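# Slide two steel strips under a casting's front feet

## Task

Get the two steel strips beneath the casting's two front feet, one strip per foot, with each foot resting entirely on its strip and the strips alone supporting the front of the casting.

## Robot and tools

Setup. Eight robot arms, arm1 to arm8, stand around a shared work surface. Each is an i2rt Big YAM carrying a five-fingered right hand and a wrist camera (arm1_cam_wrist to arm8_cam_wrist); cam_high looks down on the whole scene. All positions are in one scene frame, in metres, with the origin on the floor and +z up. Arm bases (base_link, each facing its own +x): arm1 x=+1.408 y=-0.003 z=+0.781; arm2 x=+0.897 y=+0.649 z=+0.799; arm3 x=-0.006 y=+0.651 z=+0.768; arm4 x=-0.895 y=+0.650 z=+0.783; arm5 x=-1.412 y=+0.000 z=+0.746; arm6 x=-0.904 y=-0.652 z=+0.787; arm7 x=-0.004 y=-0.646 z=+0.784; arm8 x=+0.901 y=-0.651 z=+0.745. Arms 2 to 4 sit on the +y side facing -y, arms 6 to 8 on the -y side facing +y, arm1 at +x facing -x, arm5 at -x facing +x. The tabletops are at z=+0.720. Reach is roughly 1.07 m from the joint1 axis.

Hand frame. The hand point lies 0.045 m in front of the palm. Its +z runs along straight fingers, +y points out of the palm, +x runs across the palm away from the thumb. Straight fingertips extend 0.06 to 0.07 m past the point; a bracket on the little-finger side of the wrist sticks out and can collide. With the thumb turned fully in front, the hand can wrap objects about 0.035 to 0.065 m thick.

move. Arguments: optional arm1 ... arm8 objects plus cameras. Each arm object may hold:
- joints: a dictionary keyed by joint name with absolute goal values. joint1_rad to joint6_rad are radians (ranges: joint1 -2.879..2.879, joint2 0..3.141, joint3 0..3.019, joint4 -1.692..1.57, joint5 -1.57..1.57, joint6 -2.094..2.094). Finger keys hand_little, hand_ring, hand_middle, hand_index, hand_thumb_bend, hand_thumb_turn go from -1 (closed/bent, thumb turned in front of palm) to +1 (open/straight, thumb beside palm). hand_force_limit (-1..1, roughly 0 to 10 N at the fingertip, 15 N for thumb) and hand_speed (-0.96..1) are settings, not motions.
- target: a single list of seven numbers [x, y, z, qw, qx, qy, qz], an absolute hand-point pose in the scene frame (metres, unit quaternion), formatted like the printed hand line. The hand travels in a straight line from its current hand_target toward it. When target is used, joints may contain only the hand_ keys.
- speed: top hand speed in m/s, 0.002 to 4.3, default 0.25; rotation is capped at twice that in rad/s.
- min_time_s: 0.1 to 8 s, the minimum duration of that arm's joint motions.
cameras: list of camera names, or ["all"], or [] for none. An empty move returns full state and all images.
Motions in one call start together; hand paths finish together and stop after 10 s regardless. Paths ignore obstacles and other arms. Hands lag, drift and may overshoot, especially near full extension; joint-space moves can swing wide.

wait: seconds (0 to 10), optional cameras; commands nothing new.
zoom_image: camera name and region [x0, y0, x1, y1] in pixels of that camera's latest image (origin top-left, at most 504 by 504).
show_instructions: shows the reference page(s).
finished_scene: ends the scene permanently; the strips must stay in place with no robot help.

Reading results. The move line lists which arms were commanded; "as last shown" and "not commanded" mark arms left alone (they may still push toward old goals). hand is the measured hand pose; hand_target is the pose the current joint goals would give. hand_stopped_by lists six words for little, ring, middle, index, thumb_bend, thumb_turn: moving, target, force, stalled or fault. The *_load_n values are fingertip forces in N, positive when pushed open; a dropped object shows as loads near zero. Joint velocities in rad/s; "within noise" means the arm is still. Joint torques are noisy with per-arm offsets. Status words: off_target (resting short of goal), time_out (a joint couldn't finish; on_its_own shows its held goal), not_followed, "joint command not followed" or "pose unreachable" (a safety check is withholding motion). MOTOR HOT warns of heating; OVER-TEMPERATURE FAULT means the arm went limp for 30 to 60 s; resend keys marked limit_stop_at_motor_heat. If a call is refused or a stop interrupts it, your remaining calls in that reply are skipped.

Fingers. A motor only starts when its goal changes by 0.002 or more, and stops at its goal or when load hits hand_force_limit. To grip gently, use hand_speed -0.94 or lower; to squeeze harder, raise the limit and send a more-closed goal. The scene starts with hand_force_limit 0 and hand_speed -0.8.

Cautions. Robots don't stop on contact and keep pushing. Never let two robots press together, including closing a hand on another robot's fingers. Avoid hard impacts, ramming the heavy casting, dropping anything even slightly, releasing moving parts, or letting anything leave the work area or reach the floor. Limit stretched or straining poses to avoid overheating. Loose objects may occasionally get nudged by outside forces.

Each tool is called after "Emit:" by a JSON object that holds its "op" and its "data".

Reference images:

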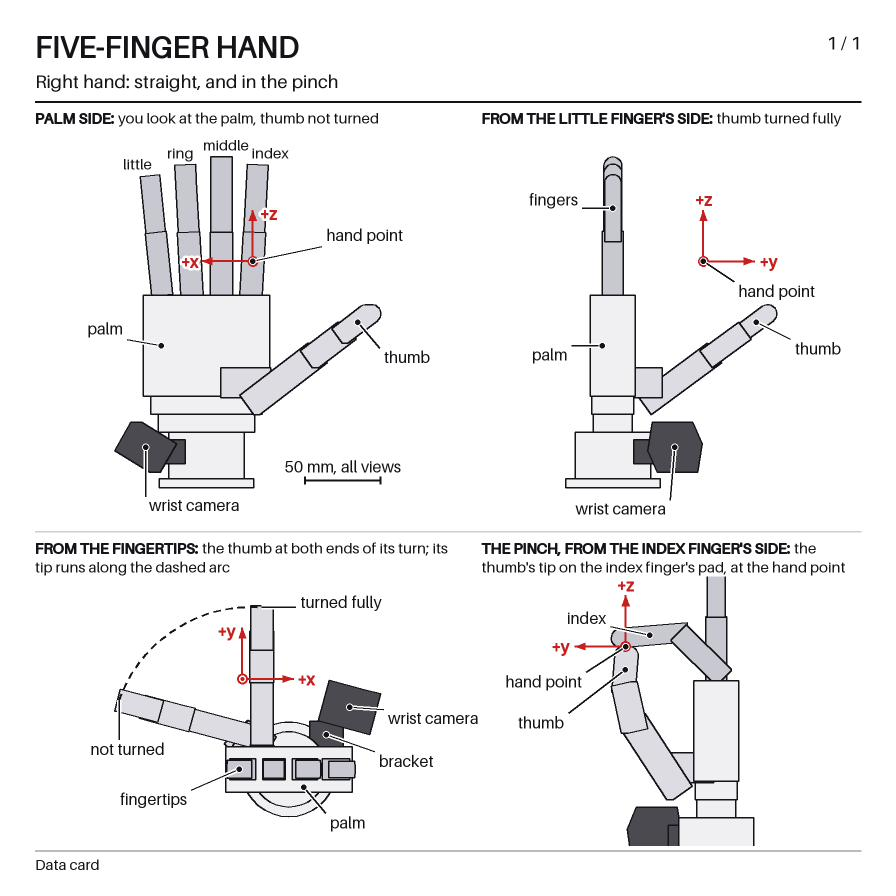

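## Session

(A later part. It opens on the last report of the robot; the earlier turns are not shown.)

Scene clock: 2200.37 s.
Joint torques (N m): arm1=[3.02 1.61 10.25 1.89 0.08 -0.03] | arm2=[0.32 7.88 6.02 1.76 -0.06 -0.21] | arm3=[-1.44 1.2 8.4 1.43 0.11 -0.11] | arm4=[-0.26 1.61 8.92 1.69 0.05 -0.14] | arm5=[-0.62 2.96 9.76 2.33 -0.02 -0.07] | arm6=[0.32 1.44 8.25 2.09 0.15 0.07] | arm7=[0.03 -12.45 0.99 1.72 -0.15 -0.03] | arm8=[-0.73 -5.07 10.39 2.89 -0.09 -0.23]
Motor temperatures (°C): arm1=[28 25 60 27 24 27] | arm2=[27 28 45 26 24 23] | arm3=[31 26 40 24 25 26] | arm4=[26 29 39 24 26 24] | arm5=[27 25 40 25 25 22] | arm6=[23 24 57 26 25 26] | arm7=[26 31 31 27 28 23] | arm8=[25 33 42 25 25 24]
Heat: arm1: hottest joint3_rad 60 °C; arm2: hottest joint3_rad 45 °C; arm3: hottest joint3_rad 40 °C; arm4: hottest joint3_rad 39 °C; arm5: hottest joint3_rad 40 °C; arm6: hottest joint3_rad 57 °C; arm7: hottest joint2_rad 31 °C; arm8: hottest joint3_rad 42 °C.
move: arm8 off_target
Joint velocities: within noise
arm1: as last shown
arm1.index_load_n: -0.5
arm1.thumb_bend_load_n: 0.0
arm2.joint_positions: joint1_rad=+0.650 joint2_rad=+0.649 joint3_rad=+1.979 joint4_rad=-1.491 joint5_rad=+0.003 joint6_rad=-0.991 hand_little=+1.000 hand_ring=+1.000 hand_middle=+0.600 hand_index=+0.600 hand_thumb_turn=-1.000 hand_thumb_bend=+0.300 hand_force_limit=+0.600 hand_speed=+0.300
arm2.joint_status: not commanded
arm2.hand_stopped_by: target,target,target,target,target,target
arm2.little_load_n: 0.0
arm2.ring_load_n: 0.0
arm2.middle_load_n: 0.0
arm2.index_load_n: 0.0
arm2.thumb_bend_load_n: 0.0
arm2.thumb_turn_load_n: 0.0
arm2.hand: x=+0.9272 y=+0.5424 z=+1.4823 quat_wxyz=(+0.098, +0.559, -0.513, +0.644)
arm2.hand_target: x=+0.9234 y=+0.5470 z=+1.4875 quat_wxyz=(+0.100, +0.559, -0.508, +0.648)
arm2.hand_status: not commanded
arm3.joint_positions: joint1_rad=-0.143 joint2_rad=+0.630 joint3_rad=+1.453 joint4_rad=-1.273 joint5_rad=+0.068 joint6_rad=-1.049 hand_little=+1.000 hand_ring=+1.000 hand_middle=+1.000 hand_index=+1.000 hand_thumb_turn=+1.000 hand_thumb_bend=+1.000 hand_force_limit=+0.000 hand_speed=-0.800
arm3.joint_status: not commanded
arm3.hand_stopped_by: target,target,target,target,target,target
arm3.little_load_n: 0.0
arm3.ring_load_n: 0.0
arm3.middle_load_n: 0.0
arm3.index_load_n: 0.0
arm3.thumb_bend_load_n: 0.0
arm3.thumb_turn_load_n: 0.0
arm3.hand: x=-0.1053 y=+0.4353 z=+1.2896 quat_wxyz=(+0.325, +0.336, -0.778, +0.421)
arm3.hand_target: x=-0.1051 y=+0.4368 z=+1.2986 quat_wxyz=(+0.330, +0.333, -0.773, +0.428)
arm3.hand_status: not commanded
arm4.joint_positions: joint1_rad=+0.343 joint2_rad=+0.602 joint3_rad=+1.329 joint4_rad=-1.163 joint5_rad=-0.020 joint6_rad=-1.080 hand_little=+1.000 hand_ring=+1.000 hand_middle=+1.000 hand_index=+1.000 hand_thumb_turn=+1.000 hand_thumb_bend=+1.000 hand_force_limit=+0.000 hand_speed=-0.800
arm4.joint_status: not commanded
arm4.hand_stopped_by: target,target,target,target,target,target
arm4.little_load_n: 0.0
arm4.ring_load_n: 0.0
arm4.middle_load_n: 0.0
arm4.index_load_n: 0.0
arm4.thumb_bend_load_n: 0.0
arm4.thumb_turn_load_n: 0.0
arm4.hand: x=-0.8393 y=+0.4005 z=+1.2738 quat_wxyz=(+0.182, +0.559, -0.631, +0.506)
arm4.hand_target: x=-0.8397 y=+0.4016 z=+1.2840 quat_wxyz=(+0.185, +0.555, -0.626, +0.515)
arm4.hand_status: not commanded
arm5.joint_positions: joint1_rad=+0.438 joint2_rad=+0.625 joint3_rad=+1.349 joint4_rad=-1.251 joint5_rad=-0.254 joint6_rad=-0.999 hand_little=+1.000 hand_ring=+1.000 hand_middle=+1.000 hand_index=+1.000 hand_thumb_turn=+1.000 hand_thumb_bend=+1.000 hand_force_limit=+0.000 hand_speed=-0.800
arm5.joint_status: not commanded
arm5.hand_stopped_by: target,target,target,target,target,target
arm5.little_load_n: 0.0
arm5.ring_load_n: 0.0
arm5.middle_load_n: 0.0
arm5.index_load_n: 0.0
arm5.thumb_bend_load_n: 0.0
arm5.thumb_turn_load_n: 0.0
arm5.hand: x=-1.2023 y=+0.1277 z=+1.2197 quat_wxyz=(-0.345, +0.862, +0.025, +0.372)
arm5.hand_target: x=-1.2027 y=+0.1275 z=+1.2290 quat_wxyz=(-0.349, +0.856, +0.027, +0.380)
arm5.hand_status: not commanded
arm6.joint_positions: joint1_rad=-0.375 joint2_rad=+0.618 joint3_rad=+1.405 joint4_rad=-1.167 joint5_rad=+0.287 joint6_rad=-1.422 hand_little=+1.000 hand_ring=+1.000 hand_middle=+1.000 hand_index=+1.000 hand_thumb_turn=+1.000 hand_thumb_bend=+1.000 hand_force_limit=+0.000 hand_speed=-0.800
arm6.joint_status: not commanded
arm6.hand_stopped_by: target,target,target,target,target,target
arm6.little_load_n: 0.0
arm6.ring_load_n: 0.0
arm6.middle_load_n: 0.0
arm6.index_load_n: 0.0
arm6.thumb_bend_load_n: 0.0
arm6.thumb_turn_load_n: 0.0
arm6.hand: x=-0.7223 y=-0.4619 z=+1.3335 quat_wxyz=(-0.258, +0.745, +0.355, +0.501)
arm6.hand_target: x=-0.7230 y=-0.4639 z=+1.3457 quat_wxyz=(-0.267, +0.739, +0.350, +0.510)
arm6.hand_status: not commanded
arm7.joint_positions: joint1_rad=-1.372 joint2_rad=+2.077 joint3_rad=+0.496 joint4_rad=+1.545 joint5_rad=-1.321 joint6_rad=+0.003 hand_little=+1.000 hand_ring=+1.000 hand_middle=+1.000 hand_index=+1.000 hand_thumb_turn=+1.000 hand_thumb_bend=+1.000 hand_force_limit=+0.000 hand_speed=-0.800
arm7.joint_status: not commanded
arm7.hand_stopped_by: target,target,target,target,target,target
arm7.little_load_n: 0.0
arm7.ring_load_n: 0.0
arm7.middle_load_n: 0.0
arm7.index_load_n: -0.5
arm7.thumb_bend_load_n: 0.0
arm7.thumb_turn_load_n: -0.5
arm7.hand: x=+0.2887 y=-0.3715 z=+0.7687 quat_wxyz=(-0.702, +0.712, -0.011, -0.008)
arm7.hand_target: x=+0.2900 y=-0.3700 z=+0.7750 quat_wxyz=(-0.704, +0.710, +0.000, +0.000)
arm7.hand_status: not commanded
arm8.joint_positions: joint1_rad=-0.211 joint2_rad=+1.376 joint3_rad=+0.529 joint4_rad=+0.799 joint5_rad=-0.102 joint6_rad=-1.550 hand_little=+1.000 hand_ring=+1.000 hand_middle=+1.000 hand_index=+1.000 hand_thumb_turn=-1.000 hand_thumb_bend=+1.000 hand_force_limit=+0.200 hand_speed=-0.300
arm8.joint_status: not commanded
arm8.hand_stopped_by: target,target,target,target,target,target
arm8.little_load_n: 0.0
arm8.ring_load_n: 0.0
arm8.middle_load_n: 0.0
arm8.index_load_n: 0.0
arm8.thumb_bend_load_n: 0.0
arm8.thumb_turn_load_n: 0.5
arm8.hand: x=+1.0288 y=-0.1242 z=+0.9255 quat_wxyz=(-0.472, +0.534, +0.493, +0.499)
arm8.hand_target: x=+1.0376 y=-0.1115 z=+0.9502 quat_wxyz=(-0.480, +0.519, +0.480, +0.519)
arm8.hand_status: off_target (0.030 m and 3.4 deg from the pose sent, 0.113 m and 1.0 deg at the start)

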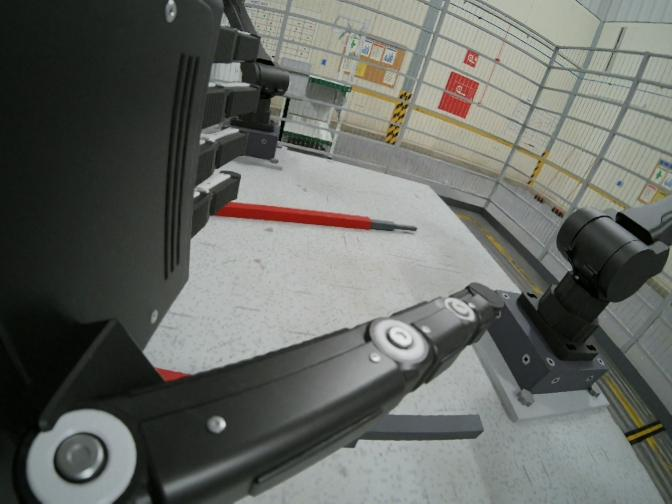

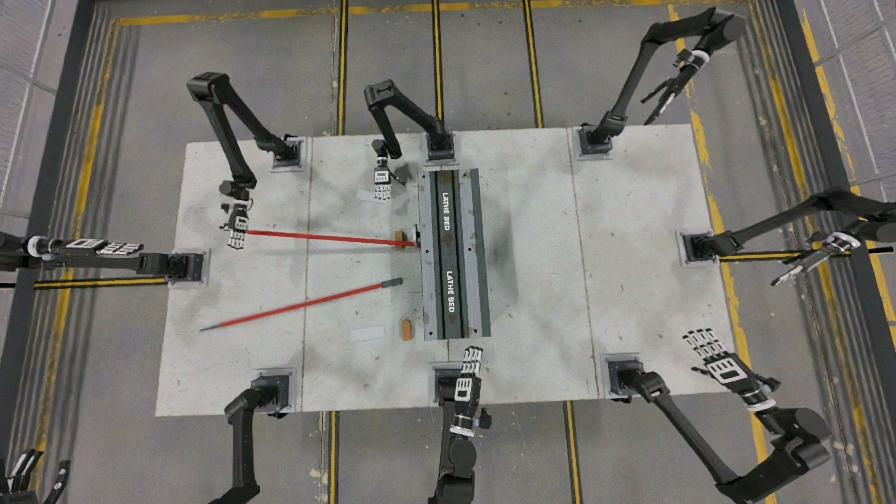

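Emit:
{"op": "move", "data": {"arm8": {"target": [1.044, -0.120, 0.915, 0.4801, -0.5192, -0.4801, -0.5192], "speed": 0.1}, "cameras": ["arm8_cam_wrist", "cam_high"]}}

Emit:
{"op": "zoom_image", "data": {"camera": "cam_high", "region": [180, 180, 300, 270]}}

Scene clock: 2218.53 s.
Joint torques (N m): arm1=[2.9 1.55 10.28 1.91 0.08 -0.03] | arm2=[0.32 7.88 6.02 1.76 -0.06 -0.21] | arm3=[-0.97 0.67 7.92 1.32 0.07 -0.11] | arm4=[-0.21 1.67 8.91 1.63 0.04 -0.13] | arm5=[-1.14 3.14 9.66 2.35 -0.02 -0.07] | arm6=[0.44 1.44 8.31 2.07 0.16 0.07] | arm7=[0.09 -12.69 1.03 1.7 -0.15 -0.03] | arm8=[-0.97 -5.54 6.04 2.86 -0.11 -0.23]
Motor temperatures (°C): arm1=[28 25 60 27 24 27] | arm2=[27 28 45 26 24 23] | arm3=[31 26 40 24 25 26] | arm4=[26 29 39 24 26 24] | arm5=[27 25 40 25 25 22] | arm6=[23 24 58 26 25 26] | arm7=[26 31 31 27 28 23] | arm8=[25 32 43 25 24 24]
Heat: arm1: hottest joint3_rad 60 °C; arm2: hottest joint3_rad 45 °C; arm3: hottest joint3_rad 40 °C; arm4: hottest joint3_rad 39 °C; arm5: hottest joint3_rad 40 °C; arm6: hottest joint3_rad 58 °C; arm7: hottest joint2_rad 31 °C; arm8: hottest joint3_rad 43 °C.
move: arm8 done
Joint velocities: within noise
arm1, arm2, arm3, arm4, arm5, arm6, arm7: as last shown
arm1.index_load_n: 0.0
arm2.little_load_n: -0.5
arm5.ring_load_n: -0.5
arm7.little_load_n: -0.5
arm7.index_load_n: 0.0
arm8.joint_positions: joint1_rad=-0.231 joint2_rad=+1.465 joint3_rad=+0.522 joint4_rad=+0.939 joint5_rad=-0.122 joint6_rad=-1.550 hand_little=+1.000 hand_ring=+1.000 hand_middle=+1.000 hand_index=+1.000 hand_thumb_turn=-1.000 hand_thumb_bend=+1.000 hand_force_limit=+0.200 hand_speed=-0.300
arm8.joint_status: not commanded
arm8.hand_stopped_by: target,target,target,target,target,target
arm8.little_load_n: 0.0
arm8.ring_load_n: 0.0
arm8.middle_load_n: 0.0
arm8.index_load_n: 0.0
arm8.thumb_bend_load_n: 0.0
arm8.thumb_turn_load_n: 0.0
arm8.hand: x=+1.0369 y=-0.1183 z=+0.9133 quat_wxyz=(-0.482, +0.522, +0.484, +0.511)
arm8.hand_target: x=+1.0440 y=-0.1200 z=+0.9151 quat_wxyz=(-0.480, +0.519, +0.480, +0.519)
arm8.hand_status: done (0.007 m and 1.1 deg from the pose sent, 0.019 m and 3.4 deg at the start)

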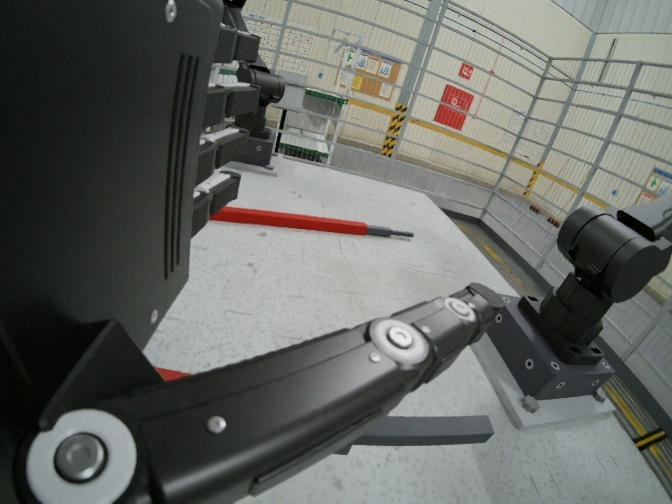

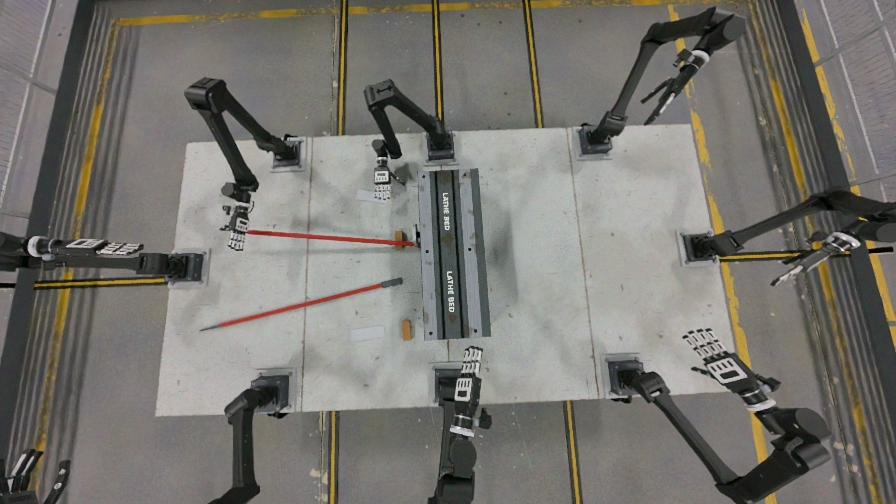

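Scaled by 4.200.

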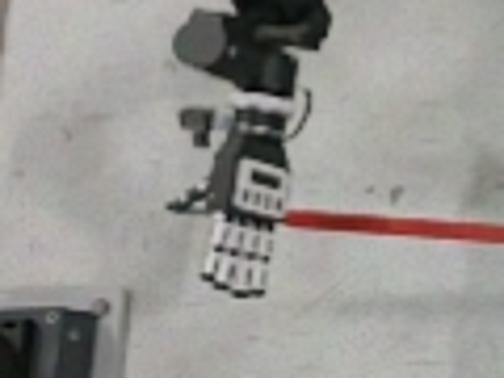

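Emit:
{"op": "move", "data": {"arm8": {"target": [1.044, -0.100, 0.905, 0.4801, -0.5192, -0.4801, -0.5192], "speed": 0.1}}}

Emit:
{"op": "move", "data": {"arm8": {"target": [1.044, -0.100, 0.875, 0.4801, -0.5192, -0.4801, -0.5192], "speed": 0.05}, "cameras": ["arm8_cam_wrist", "cam_high", "arm7_cam_wrist"]}}

Emit:
{"op": "zoom_image", "data": {"camera": "cam_high", "region": [180, 180, 300, 270]}}

Scene clock: 2225.63 s.
Joint torques (N m): arm1=[2.9 1.61 10.26 1.94 0.09 -0.02] | arm2=[0.26 7.88 6.02 1.77 -0.06 -0.21] | arm3=[-1.55 1.61 8.08 1.4 0.06 -0.1] | arm4=[-0.03 1.79 8.94 1.68 0.04 -0.14] | arm5=[-1.08 3.43 9.68 2.35 -0.06 -0.07] | arm6=[0.44 1.32 8.27 2.09 0.15 0.06] | arm7=[0.21 -12.51 1.03 1.68 -0.15 -0.02] | arm8=[-0.03 -6.12 8.92 2.88 0.08 -0.23]
Motor temperatures (°C): arm1=[28 25 60 27 24 27] | arm2=[27 28 45 26 24 23] | arm3=[31 26 40 24 25 26] | arm4=[26 29 39 24 26 24] | arm5=[27 25 40 25 25 22] | arm6=[23 24 58 26 25 26] | arm7=[26 31 30 27 28 23] | arm8=[25 32 43 25 24 24]
Heat: arm1: hottest joint3_rad 60 °C; arm2: hottest joint3_rad 45 °C; arm3: hottest joint3_rad 40 °C; arm4: hottest joint3_rad 39 °C; arm5: hottest joint3_rad 40 °C; arm6: hottest joint3_rad 58 °C; arm7: hottest joint2_rad 31 °C; arm8: hottest joint3_rad 43 °C.
move: arm8 off_target
Joint velocities: within noise
arm1, arm2, arm3, arm4, arm5, arm6, arm7: as last shown
arm2.little_load_n: 0.0
arm5.ring_load_n: 0.0
arm7.little_load_n: 0.0
arm7.ring_load_n: -0.5
arm7.thumb_turn_load_n: 0.0
arm8.joint_positions: joint1_rad=-0.231 joint2_rad=+1.539 joint3_rad=+0.526 joint4_rad=+0.970 joint5_rad=-0.116 joint6_rad=-1.550 hand_little=+1.000 hand_ring=+1.000 hand_middle=+1.000 hand_index=+1.000 hand_thumb_turn=-1.000 hand_thumb_bend=+1.000 hand_force_limit=+0.200 hand_speed=-0.300
arm8.joint_status: not commanded
arm8.hand_stopped_by: target,target,target,target,target,target
arm8.little_load_n: 0.0
arm8.ring_load_n: 0.0
arm8.middle_load_n: 0.0
arm8.index_load_n: 0.0
arm8.thumb_bend_load_n: 0.0
arm8.thumb_turn_load_n: 0.5
arm8.hand: x=+1.0393 y=-0.1144 z=+0.8847 quat_wxyz=(-0.472, +0.535, +0.490, +0.501)
arm8.hand_target: x=+1.0438 y=-0.1012 z=+0.9052 quat_wxyz=(-0.480, +0.519, +0.480, +0.519)
arm8.hand_status: off_target (0.025 m and 3.1 deg from the pose sent, 0.021 m and 1.1 deg at the start)
pictures: none

Scene clock: 2226.77 s.
Joint torques (N m): arm1=[2.84 1.55 10.32 1.88 0.08 -0.03] | arm2=[0.32 7.88 6.02 1.76 -0.06 -0.21] | arm3=[-1.26 1.85 7.9 1.5 0.1 -0.11] | arm4=[0.03 1.38 8.92 1.66 0.05 -0.13] | arm5=[-0.91 2.84 9.76 2.32 -0.06 -0.06] | arm6=[0.44 1.38 8.29 2.07 0.15 0.07] | arm7=[-0.15 -12.57 1.1 1.68 -0.14 -0.03] | arm8=[-0.03 -5.3 7.32 2.22 0.09 -0.23]
Motor temperatures (°C): arm1=[28 25 60 27 24 27] | arm2=[27 28 45 26 24 23] | arm3=[31 26 40 24 25 26] | arm4=[26 29 39 24 26 24] | arm5=[27 25 40 25 25 22] | arm6=[23 24 58 26 25 26] | arm7=[26 31 30 27 28 23] | arm8=[25 32 43 25 24 24]
Heat: arm1: hottest joint3_rad 60 °C; arm2: hottest joint3_rad 45 °C; arm3: hottest joint3_rad 40 °C; arm4: hottest joint3_rad 39 °C; arm5: hottest joint3_rad 40 °C; arm6: hottest joint3_rad 58 °C; arm7: hottest joint2_rad 31 °C; arm8: hottest joint3_rad 43 °C.
move: arm8 done
Joint velocities: within noise
arm1, arm2, arm3, arm4, arm5, arm6, arm7: as last shown
arm4.ring_load_n: -0.5
arm5.index_load_n: -0.5
arm7.ring_load_n: 0.0
arm7.thumb_bend_load_n: 0.5
arm7.thumb_turn_load_n: -0.5
arm8.joint_positions: joint1_rad=-0.231 joint2_rad=+1.624 joint3_rad=+0.526 joint4_rad=+1.099 joint5_rad=-0.115 joint6_rad=-1.550 hand_little=+1.000 hand_ring=+1.000 hand_middle=+1.000 hand_index=+1.000 hand_thumb_turn=-1.000 hand_thumb_bend=+1.000 hand_force_limit=+0.200 hand_speed=-0.300
arm8.joint_status: not commanded
arm8.hand_stopped_by: target,target,target,target,target,target
arm8.little_load_n: 0.0
arm8.ring_load_n: 0.0
arm8.middle_load_n: 0.0
arm8.index_load_n: 0.0
arm8.thumb_bend_load_n: 0.0
arm8.thumb_turn_load_n: 0.0
arm8.hand: x=+1.0406 y=-0.1089 z=+0.8750 quat_wxyz=(-0.481, +0.522, +0.481, +0.514)
arm8.hand_target: x=+1.0440 y=-0.1004 z=+0.8749 quat_wxyz=(-0.480, +0.519, +0.480, +0.519)
arm8.hand_status: done (0.010 m and 0.7 deg from the pose sent, 0.018 m and 3.1 deg at the start)
pictures: arm7_cam_wrist, arm8_cam_wrist, cam_high

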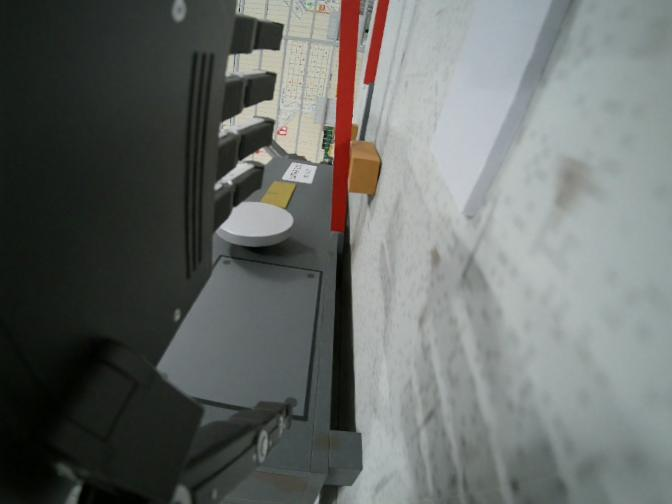

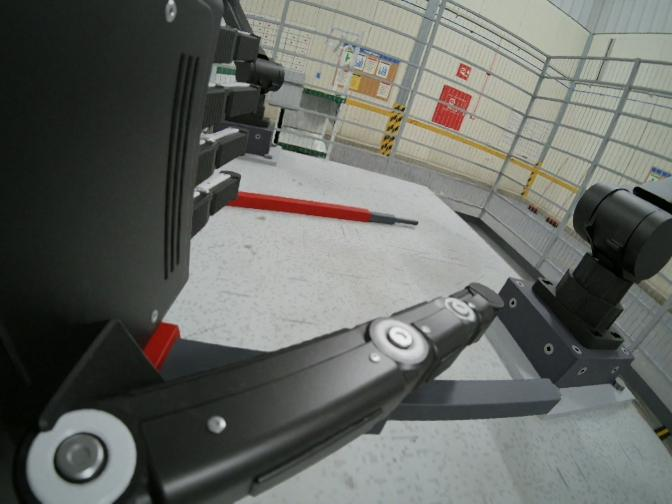

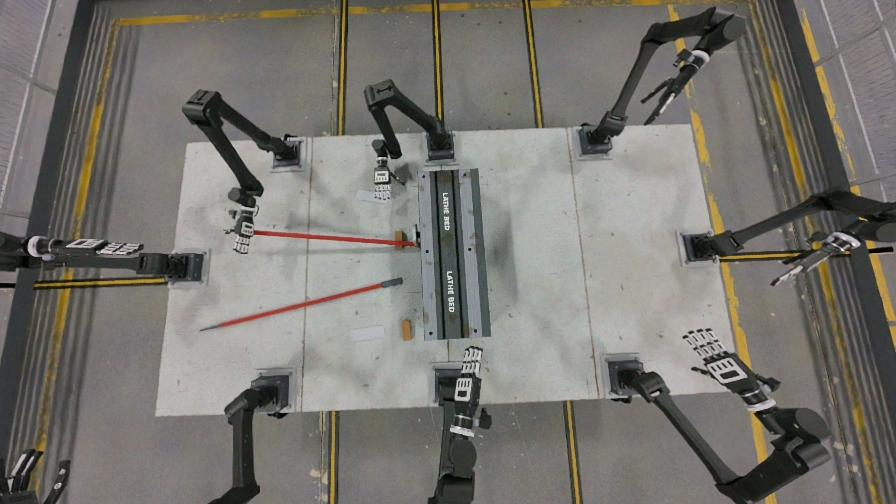

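Scaled by 4.200.

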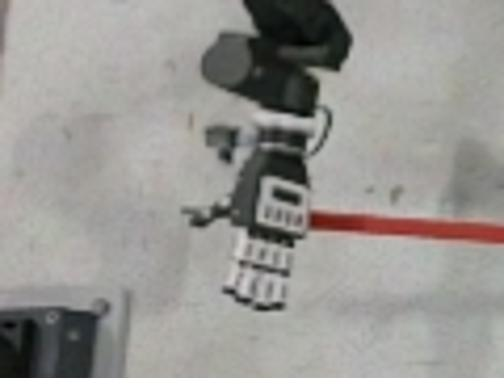

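Emit:
{"op": "move", "data": {"arm8": {"joints": {"joint2_rad": 1.86, "joint3_rad": 0.45, "joint4_rad": 1.06}, "min_time_s": 3}, "cameras": ["arm7_cam_wrist", "arm8_cam_wrist"]}}

Emit:
{"op": "zoom_image", "data": {"camera": "arm7_cam_wrist", "region": [280, 350, 440, 504]}}

Scene clock: 2240.77 s.
Joint torques (N m): arm1=[2.96 1.49 10.28 1.88 0.08 -0.02] | arm2=[0.26 7.88 6.02 1.76 -0.06 -0.21] | arm3=[-1.2 1.49 8.23 1.4 0.11 -0.12] | arm4=[-0.03 1.55 8.88 1.59 0.05 -0.14] | arm5=[-0.62 3.08 9.65 2.3 -0.09 -0.06] | arm6=[0.5 1.32 8.28 2.09 0.16 0.06] | arm7=[0.15 -12.4 1.09 1.66 -0.15 -0.04] | arm8=[0.09 4.54 -1.35 -3.48 0.18 -0.03]
Motor temperatures (°C): arm1=[28 25 60 27 24 27] | arm2=[27 28 45 26 24 23] | arm3=[31 26 40 24 25 26] | arm4=[26 29 39 24 26 24] | arm5=[27 25 40 25 25 22] | arm6=[23 24 58 26 25 26] | arm7=[26 31 30 27 28 23] | arm8=[25 32 41 25 24 24]
Heat: arm1: hottest joint3_rad 60 °C; arm2: hottest joint3_rad 45 °C; arm3: hottest joint3_rad 40 °C; arm4: hottest joint3_rad 39 °C; arm5: hottest joint3_rad 40 °C; arm6: hottest joint3_rad 58 °C; arm7: hottest joint2_rad 31 °C; arm8: hottest joint3_rad 41 °C.
move: arm8 time_out
Joint velocities: within noise
arm1, arm2, arm3, arm4, arm5, arm6, arm7: as last shown
arm4.ring_load_n: 0.0
arm5.index_load_n: 0.0
arm7.thumb_bend_load_n: 0.0
arm8.joint_positions: joint1_rad=-0.231 joint2_rad=+1.687 joint3_rad=+0.523 joint4_rad=+1.178 joint5_rad=-0.118 joint6_rad=-1.571 hand_little=+1.000 hand_ring=+1.000 hand_middle=+1.000 hand_index=+1.000 hand_thumb_turn=-1.000 hand_thumb_bend=+1.000 hand_force_limit=+0.200 hand_speed=-0.300
arm8.joint_status: joint2_rad time_out (moved +0.064 of +0.236); joint4_rad time_out (moved +0.079 of -0.039); the others done
arm8.hand_stopped_by: target,target,target,target,target,target
arm8.little_load_n: 0.0
arm8.ring_load_n: 0.0
arm8.middle_load_n: 0.0
arm8.index_load_n: 0.0
arm8.thumb_bend_load_n: 0.0
arm8.thumb_turn_load_n: 0.0
arm8.on_its_own: joint2_rad reads +1.687 and still pushes toward +1.860 since a time_out; joint4_rad reads +1.178 and still pushes toward +1.060 since a time_out
arm8.hand: x=+1.0411 y=-0.1079 z=+0.8626 quat_wxyz=(-0.479, +0.512, +0.485, +0.522)
arm8.hand_target: x=+1.0337 y=-0.1652 z=+0.7157 quat_wxyz=(-0.396, +0.614, +0.546, +0.411)
arm8.hand_status: not commanded

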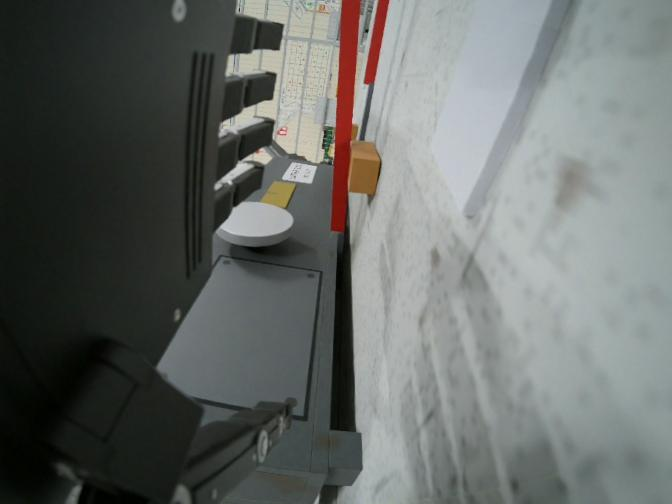

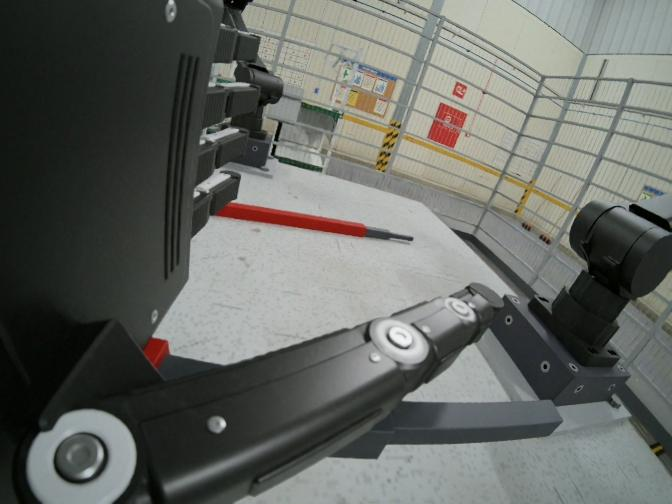

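Scaled by 3.150 from the camera's image (finer frame: 960x720).

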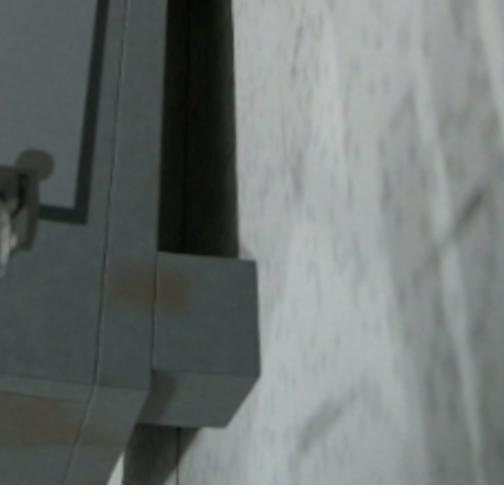

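Emit:
{"op": "move", "data": {"arm8": {"joints": {"joint2_rad": 2.05, "joint3_rad": 0.37, "joint4_rad": 1.04}, "min_time_s": 3}, "cameras": ["arm7_cam_wrist", "arm8_cam_wrist"]}}

Emit:
{"op": "zoom_image", "data": {"camera": "arm7_cam_wrist", "region": [280, 350, 440, 504]}}

Scene clock: 2250.43 s.
Joint torques (N m): arm1=[2.96 1.55 10.29 1.89 0.08 -0.02] | arm2=[0.26 7.82 6.02 1.77 -0.05 -0.22] | arm3=[-0.67 1.49 7.95 1.28 0.06 -0.12] | arm4=[0.03 1.73 8.95 1.66 0.04 -0.13] | arm5=[-1.14 3.08 9.7 2.4 -0.04 -0.07] | arm6=[0.38 1.44 8.28 2.09 0.15 0.07] | arm7=[0.03 -12.45 1.03 1.69 -0.15 -0.02] | arm8=[-0.09 13.8 -5.09 -8.29 0.25 0.19]
Motor temperatures (°C): arm1=[28 25 60 27 24 27] | arm2=[27 28 45 26 24 23] | arm3=[31 26 40 24 25 26] | arm4=[26 29 39 24 26 24] | arm5=[27 25 40 25 25 22] | arm6=[23 24 58 26 25 26] | arm7=[26 31 30 27 28 23] | arm8=[25 32 41 26 24 24]
Heat: arm1: hottest joint3_rad 60 °C; arm2: hottest joint3_rad 45 °C; arm3: hottest joint3_rad 40 °C; arm4: hottest joint3_rad 39 °C; arm5: hottest joint3_rad 40 °C; arm6: hottest joint3_rad 58 °C; arm7: hottest joint2_rad 31 °C; arm8: hottest joint3_rad 41 °C.
move: arm8 time_out
Joint velocities: within noise
arm1.joint_positions: joint1_rad=-0.013 joint2_rad=+0.648 joint3_rad=+1.310 joint4_rad=-1.216 joint5_rad=-0.003 joint6_rad=-1.009 hand_little=+1.000 hand_ring=+1.000 hand_middle=+1.000 hand_index=+1.000 hand_thumb_turn=+1.000 hand_thumb_bend=+1.000 hand_force_limit=+1.000 hand_speed=+0.400
arm1.joint_status: not commanded
arm1.hand_stopped_by: target,target,target,target,target,target
arm1.little_load_n: -0.5
arm1.ring_load_n: 0.0
arm1.middle_load_n: 0.0
arm1.index_load_n: 0.0
arm1.thumb_bend_load_n: 0.0
arm1.thumb_turn_load_n: 0.0
arm1.hand: x=+1.1534 y=+0.0315 z=+1.2416 quat_wxyz=(-0.474, +0.247, +0.835, -0.128)
arm1.hand_target: x=+1.1520 y=+0.0280 z=+1.2642 quat_wxyz=(-0.496, +0.242, +0.823, -0.138)
arm1.hand_status: not commanded
arm2, arm3, arm4, arm5, arm6, arm7: as last shown
arm6.thumb_turn_load_n: -0.5
arm7.thumb_turn_load_n: 0.0
arm8.joint_positions: joint1_rad=-0.230 joint2_rad=+1.739 joint3_rad=+0.517 joint4_rad=+1.265 joint5_rad=-0.120 joint6_rad=-1.595 hand_little=+1.000 hand_ring=+1.000 hand_middle=+1.000 hand_index=+1.000 hand_thumb_turn=-1.000 hand_thumb_bend=+1.000 hand_force_limit=+0.200 hand_speed=-0.300
arm8.joint_status: joint2_rad time_out (moved +0.052 of +0.363); joint3_rad time_out (moved -0.006 of -0.153); joint4_rad time_out (moved +0.087 of -0.138)
arm8.hand_stopped_by: target,target,target,target,target,target
arm8.little_load_n: 0.0
arm8.ring_load_n: 0.0
arm8.middle_load_n: 0.0
arm8.index_load_n: 0.0
arm8.thumb_bend_load_n: 0.0
arm8.thumb_turn_load_n: 0.0
arm8.on_its_own: joint2_rad reads +1.739 and still pushes toward +2.050 since a time_out; joint3_rad reads +0.517 and still pushes toward +0.405 since a time_out; joint4_rad reads +1.265 and still pushes toward +1.040 since a time_out; joint6_rad reads -1.595 and still pushes toward -1.557 since a time_out
arm8.hand: x=+1.0405 y=-0.1087 z=+0.8575 quat_wxyz=(-0.480, +0.498, +0.485, +0.535)
arm8.hand_target: x=+1.0222 y=-0.2321 z=+0.6151 quat_wxyz=(-0.329, +0.669, +0.582, +0.325)
arm8.hand_status: not commanded

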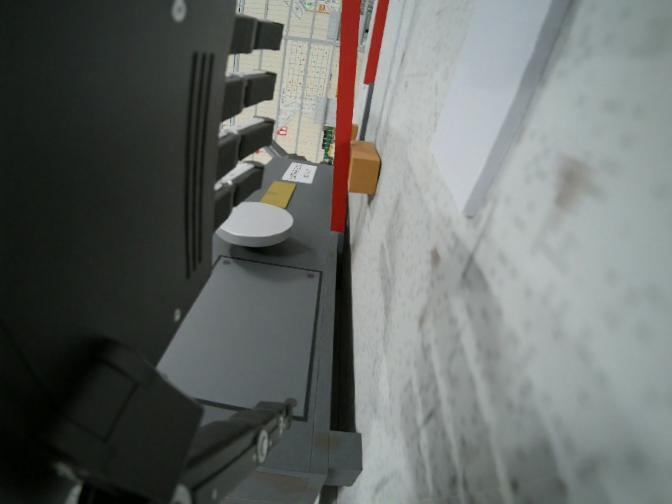

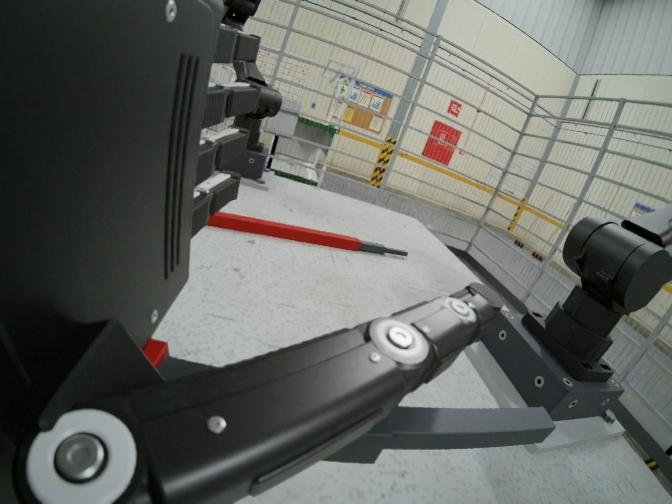

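Scaled by 3.150 from the camera's image (finer frame: 960x720).

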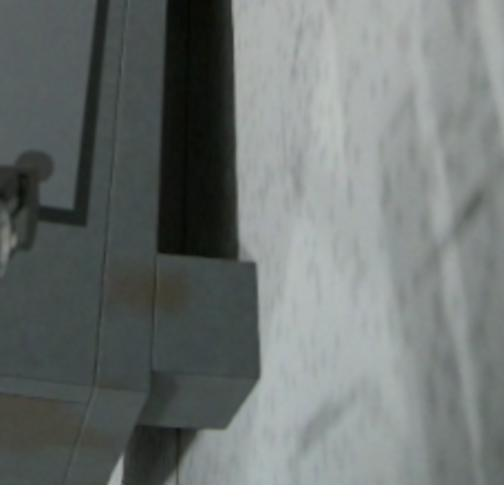

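Emit:
{"op": "move", "data": {"arm8": {"joints": {"joint2_rad": 2.16, "joint3_rad": 0.33, "joint4_rad": 1.04, "joint6_rad": -1.56}, "min_time_s": 3}, "cameras": ["arm7_cam_wrist", "arm8_cam_wrist"]}}

Emit:
{"op": "zoom_image", "data": {"camera": "arm7_cam_wrist", "region": [280, 350, 440, 504]}}

Scene clock: 2262.20 s.
Joint torques (N m): arm1=[2.96 1.67 10.29 1.88 0.09 -0.02] | arm2=[0.26 7.88 6.02 1.77 -0.06 -0.21] | arm3=[-0.56 1.55 8.01 1.37 0.04 -0.09] | arm4=[-0.03 1.55 8.9 1.63 0.03 -0.14] | arm5=[-1.03 2.78 9.7 2.35 -0.06 -0.07] | arm6=[0.5 1.38 8.25 2.07 0.15 0.05] | arm7=[0.09 -12.81 1.07 1.73 -0.15 -0.03] | arm8=[-0.09 15.15 -6.13 -9.25 0.08 0.32]
Motor temperatures (°C): arm1=[28 25 60 27 24 27] | arm2=[27 28 45 26 24 23] | arm3=[31 26 40 24 25 26] | arm4=[26 28 39 24 26 24] | arm5=[27 25 40 25 25 22] | arm6=[23 24 58 26 25 26] | arm7=[26 31 30 27 28 23] | arm8=[25 33 41 27 24 25]
Heat: arm1: hottest joint3_rad 60 °C; arm2: hottest joint3_rad 45 °C; arm3: hottest joint3_rad 40 °C; arm4: hottest joint3_rad 39 °C; arm5: hottest joint3_rad 40 °C; arm6: hottest joint3_rad 58 °C; arm7: hottest joint2_rad 31 °C; arm8: hottest joint3_rad 41 °C.
move: arm8 time_out
Joint velocities: within noise
arm1, arm2, arm3, arm4, arm5, arm6, arm7: as last shown
arm1.little_load_n: 0.0
arm1.ring_load_n: -0.5
arm5.middle_load_n: 0.5
arm6.middle_load_n: 0.5
arm6.thumb_turn_load_n: 0.0
arm7.thumb_turn_load_n: -0.5
arm8.joint_positions: joint1_rad=-0.230 joint2_rad=+1.824 joint3_rad=+0.523 joint4_rad=+1.318 joint5_rad=-0.115 joint6_rad=-1.611 hand_little=+1.000 hand_ring=+1.000 hand_middle=+1.000 hand_index=+1.000 hand_thumb_turn=-1.000 hand_thumb_bend=+1.000 hand_force_limit=+0.200 hand_speed=-0.300
arm8.joint_status: joint2_rad time_out (moved +0.085 of +0.421); joint3_rad time_out (moved +0.006 of -0.187); joint4_rad time_out (moved +0.053 of -0.225); joint6_rad time_out (moved -0.016 of +0.035)
arm8.hand_stopped_by: target,target,target,target,target,target
arm8.little_load_n: 0.0
arm8.ring_load_n: 0.0
arm8.middle_load_n: 0.0
arm8.index_load_n: 0.0
arm8.thumb_bend_load_n: 0.0
arm8.thumb_turn_load_n: 0.0
arm8.on_its_own: joint2_rad reads +1.824 and still pushes toward +2.160 since a time_out; joint3_rad reads +0.523 and still pushes toward +0.405 since a time_out; joint4_rad reads +1.318 and still pushes toward +1.071 since a time_out; joint6_rad reads -1.611 and still pushes toward -1.560 since a time_out
arm8.hand: x=+1.0424 y=-0.1085 z=+0.8298 quat_wxyz=(-0.469, +0.502, +0.494, +0.533)
arm8.hand_target: x=+1.0182 y=-0.2565 z=+0.5775 quat_wxyz=(-0.306, +0.683, +0.592, +0.298)
arm8.hand_status: not commanded

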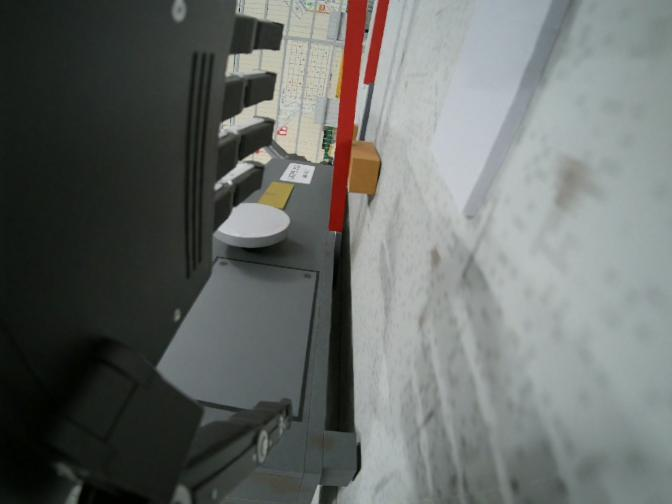

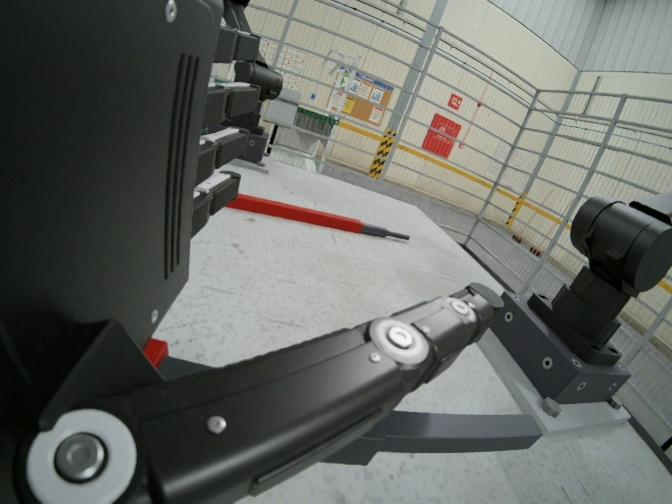

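Scaled by 3.150 from the camera's image (finer frame: 960x720).

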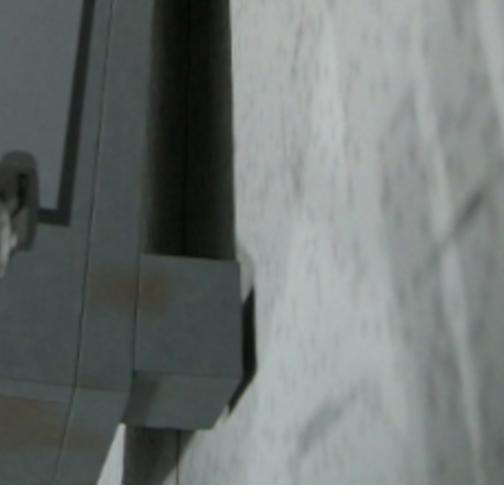

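Emit:
{"op": "move", "data": {"arm8": {"joints": {"joint2_rad": 2.28, "joint3_rad": 0.34, "joint4_rad": 1.08, "joint6_rad": -1.53}, "min_time_s": 3}, "cameras": ["arm7_cam_wrist", "cam_high"]}}

Emit:
{"op": "zoom_image", "data": {"camera": "arm7_cam_wrist", "region": [280, 350, 440, 504]}}

Scene clock: 2271.93 s.
Joint torques (N m): arm1=[2.96 1.61 10.29 1.89 0.08 -0.02] | arm2=[0.32 7.88 6.02 1.78 -0.06 -0.21] | arm3=[-0.79 1.38 7.69 1.4 0.06 -0.08] | arm4=[-0.09 1.85 8.9 1.63 0.03 -0.14] | arm5=[-0.79 3.19 9.73 2.37 -0.06 -0.07] | arm6=[0.44 1.38 8.29 2.04 0.15 0.06] | arm7=[-0.03 -12.75 1.02 1.66 -0.14 -0.03] | arm8=[0.21 15.68 -6.78 -9.8 -0.16 0.32]
Motor temperatures (°C): arm1=[28 25 60 27 24 27] | arm2=[27 28 45 26 24 23] | arm3=[31 26 40 24 25 26] | arm4=[26 28 39 24 26 24] | arm5=[27 25 40 25 25 22] | arm6=[23 24 58 26 25 26] | arm7=[26 31 30 27 28 23] | arm8=[25 33 41 29 24 25]
Heat: arm1: hottest joint3_rad 60 °C; arm2: hottest joint3_rad 45 °C; arm3: hottest joint3_rad 40 °C; arm4: hottest joint3_rad 39 °C; arm5: hottest joint3_rad 40 °C; arm6: hottest joint3_rad 58 °C; arm7: hottest joint2_rad 31 °C; arm8: hottest joint3_rad 41 °C.
move: arm8 time_out
Joint velocities: within noise
arm1, arm2, arm3, arm4, arm5, arm6, arm7: as last shown
arm1.ring_load_n: 0.0
arm4.middle_load_n: -0.5
arm5.middle_load_n: 0.0
arm6.middle_load_n: -0.5
arm8.joint_positions: joint1_rad=-0.234 joint2_rad=+1.930 joint3_rad=+0.528 joint4_rad=+1.384 joint5_rad=-0.108 joint6_rad=-1.580 hand_little=+1.000 hand_ring=+1.000 hand_middle=+1.000 hand_index=+1.000 hand_thumb_turn=-1.000 hand_thumb_bend=+1.000 hand_force_limit=+0.200 hand_speed=-0.300
arm8.joint_status: joint2_rad time_out (moved +0.106 of +0.456); joint3_rad time_out (moved +0.005 of -0.183); joint4_rad time_out (moved +0.066 of -0.238); joint6_rad time_out (moved +0.031 of +0.081)
arm8.hand_stopped_by: target,target,target,target,target,target
arm8.little_load_n: 0.0
arm8.ring_load_n: 0.0
arm8.middle_load_n: 0.0
arm8.index_load_n: 0.0
arm8.thumb_bend_load_n: 0.0
arm8.thumb_turn_load_n: 0.5
arm8.on_its_own: joint2_rad reads +1.930 and still pushes toward +2.280 since a time_out; joint3_rad reads +0.528 and still pushes toward +0.411 since a time_out; joint4_rad reads +1.384 and still pushes toward +1.126 since a time_out; joint6_rad reads -1.580 and still pushes toward -1.530 since a time_out
arm8.hand: x=+1.0450 y=-0.1125 z=+0.7911 quat_wxyz=(-0.467, +0.522, +0.490, +0.518)
arm8.hand_target: x=+1.0130 y=-0.2805 z=+0.5418 quat_wxyz=(-0.294, +0.703, +0.588, +0.272)
arm8.hand_status: not commanded

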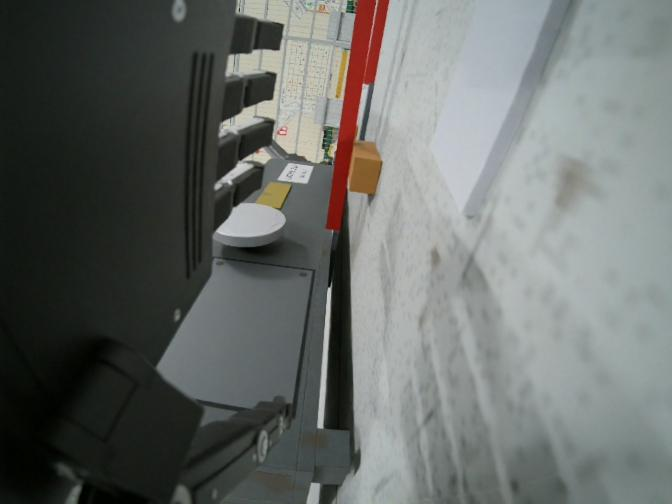

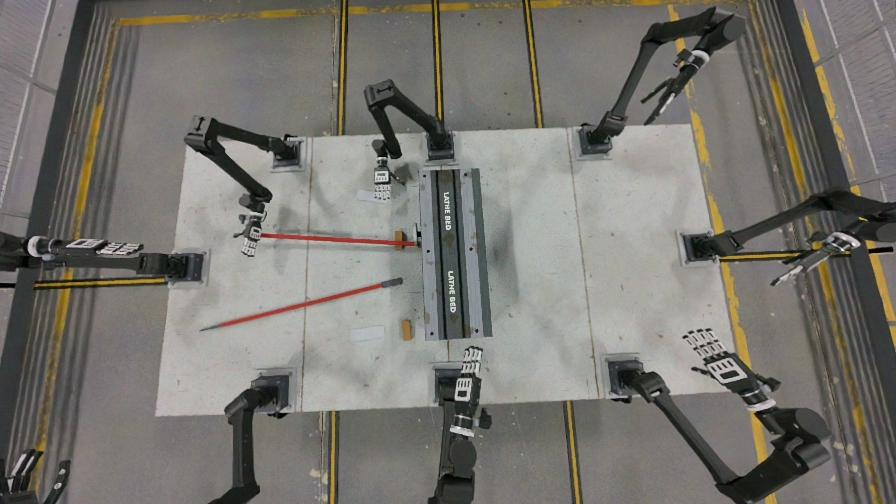

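Scaled by 3.150 from the camera's image (finer frame: 960x720).

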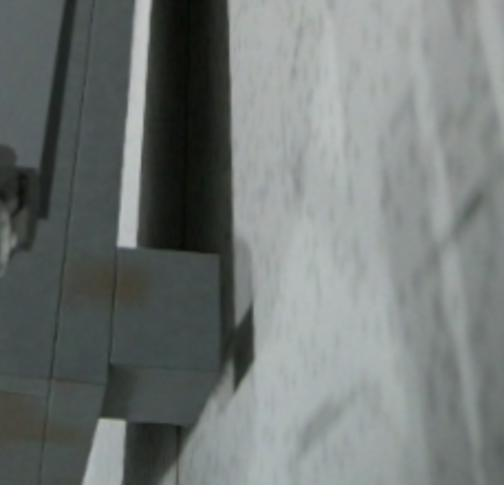

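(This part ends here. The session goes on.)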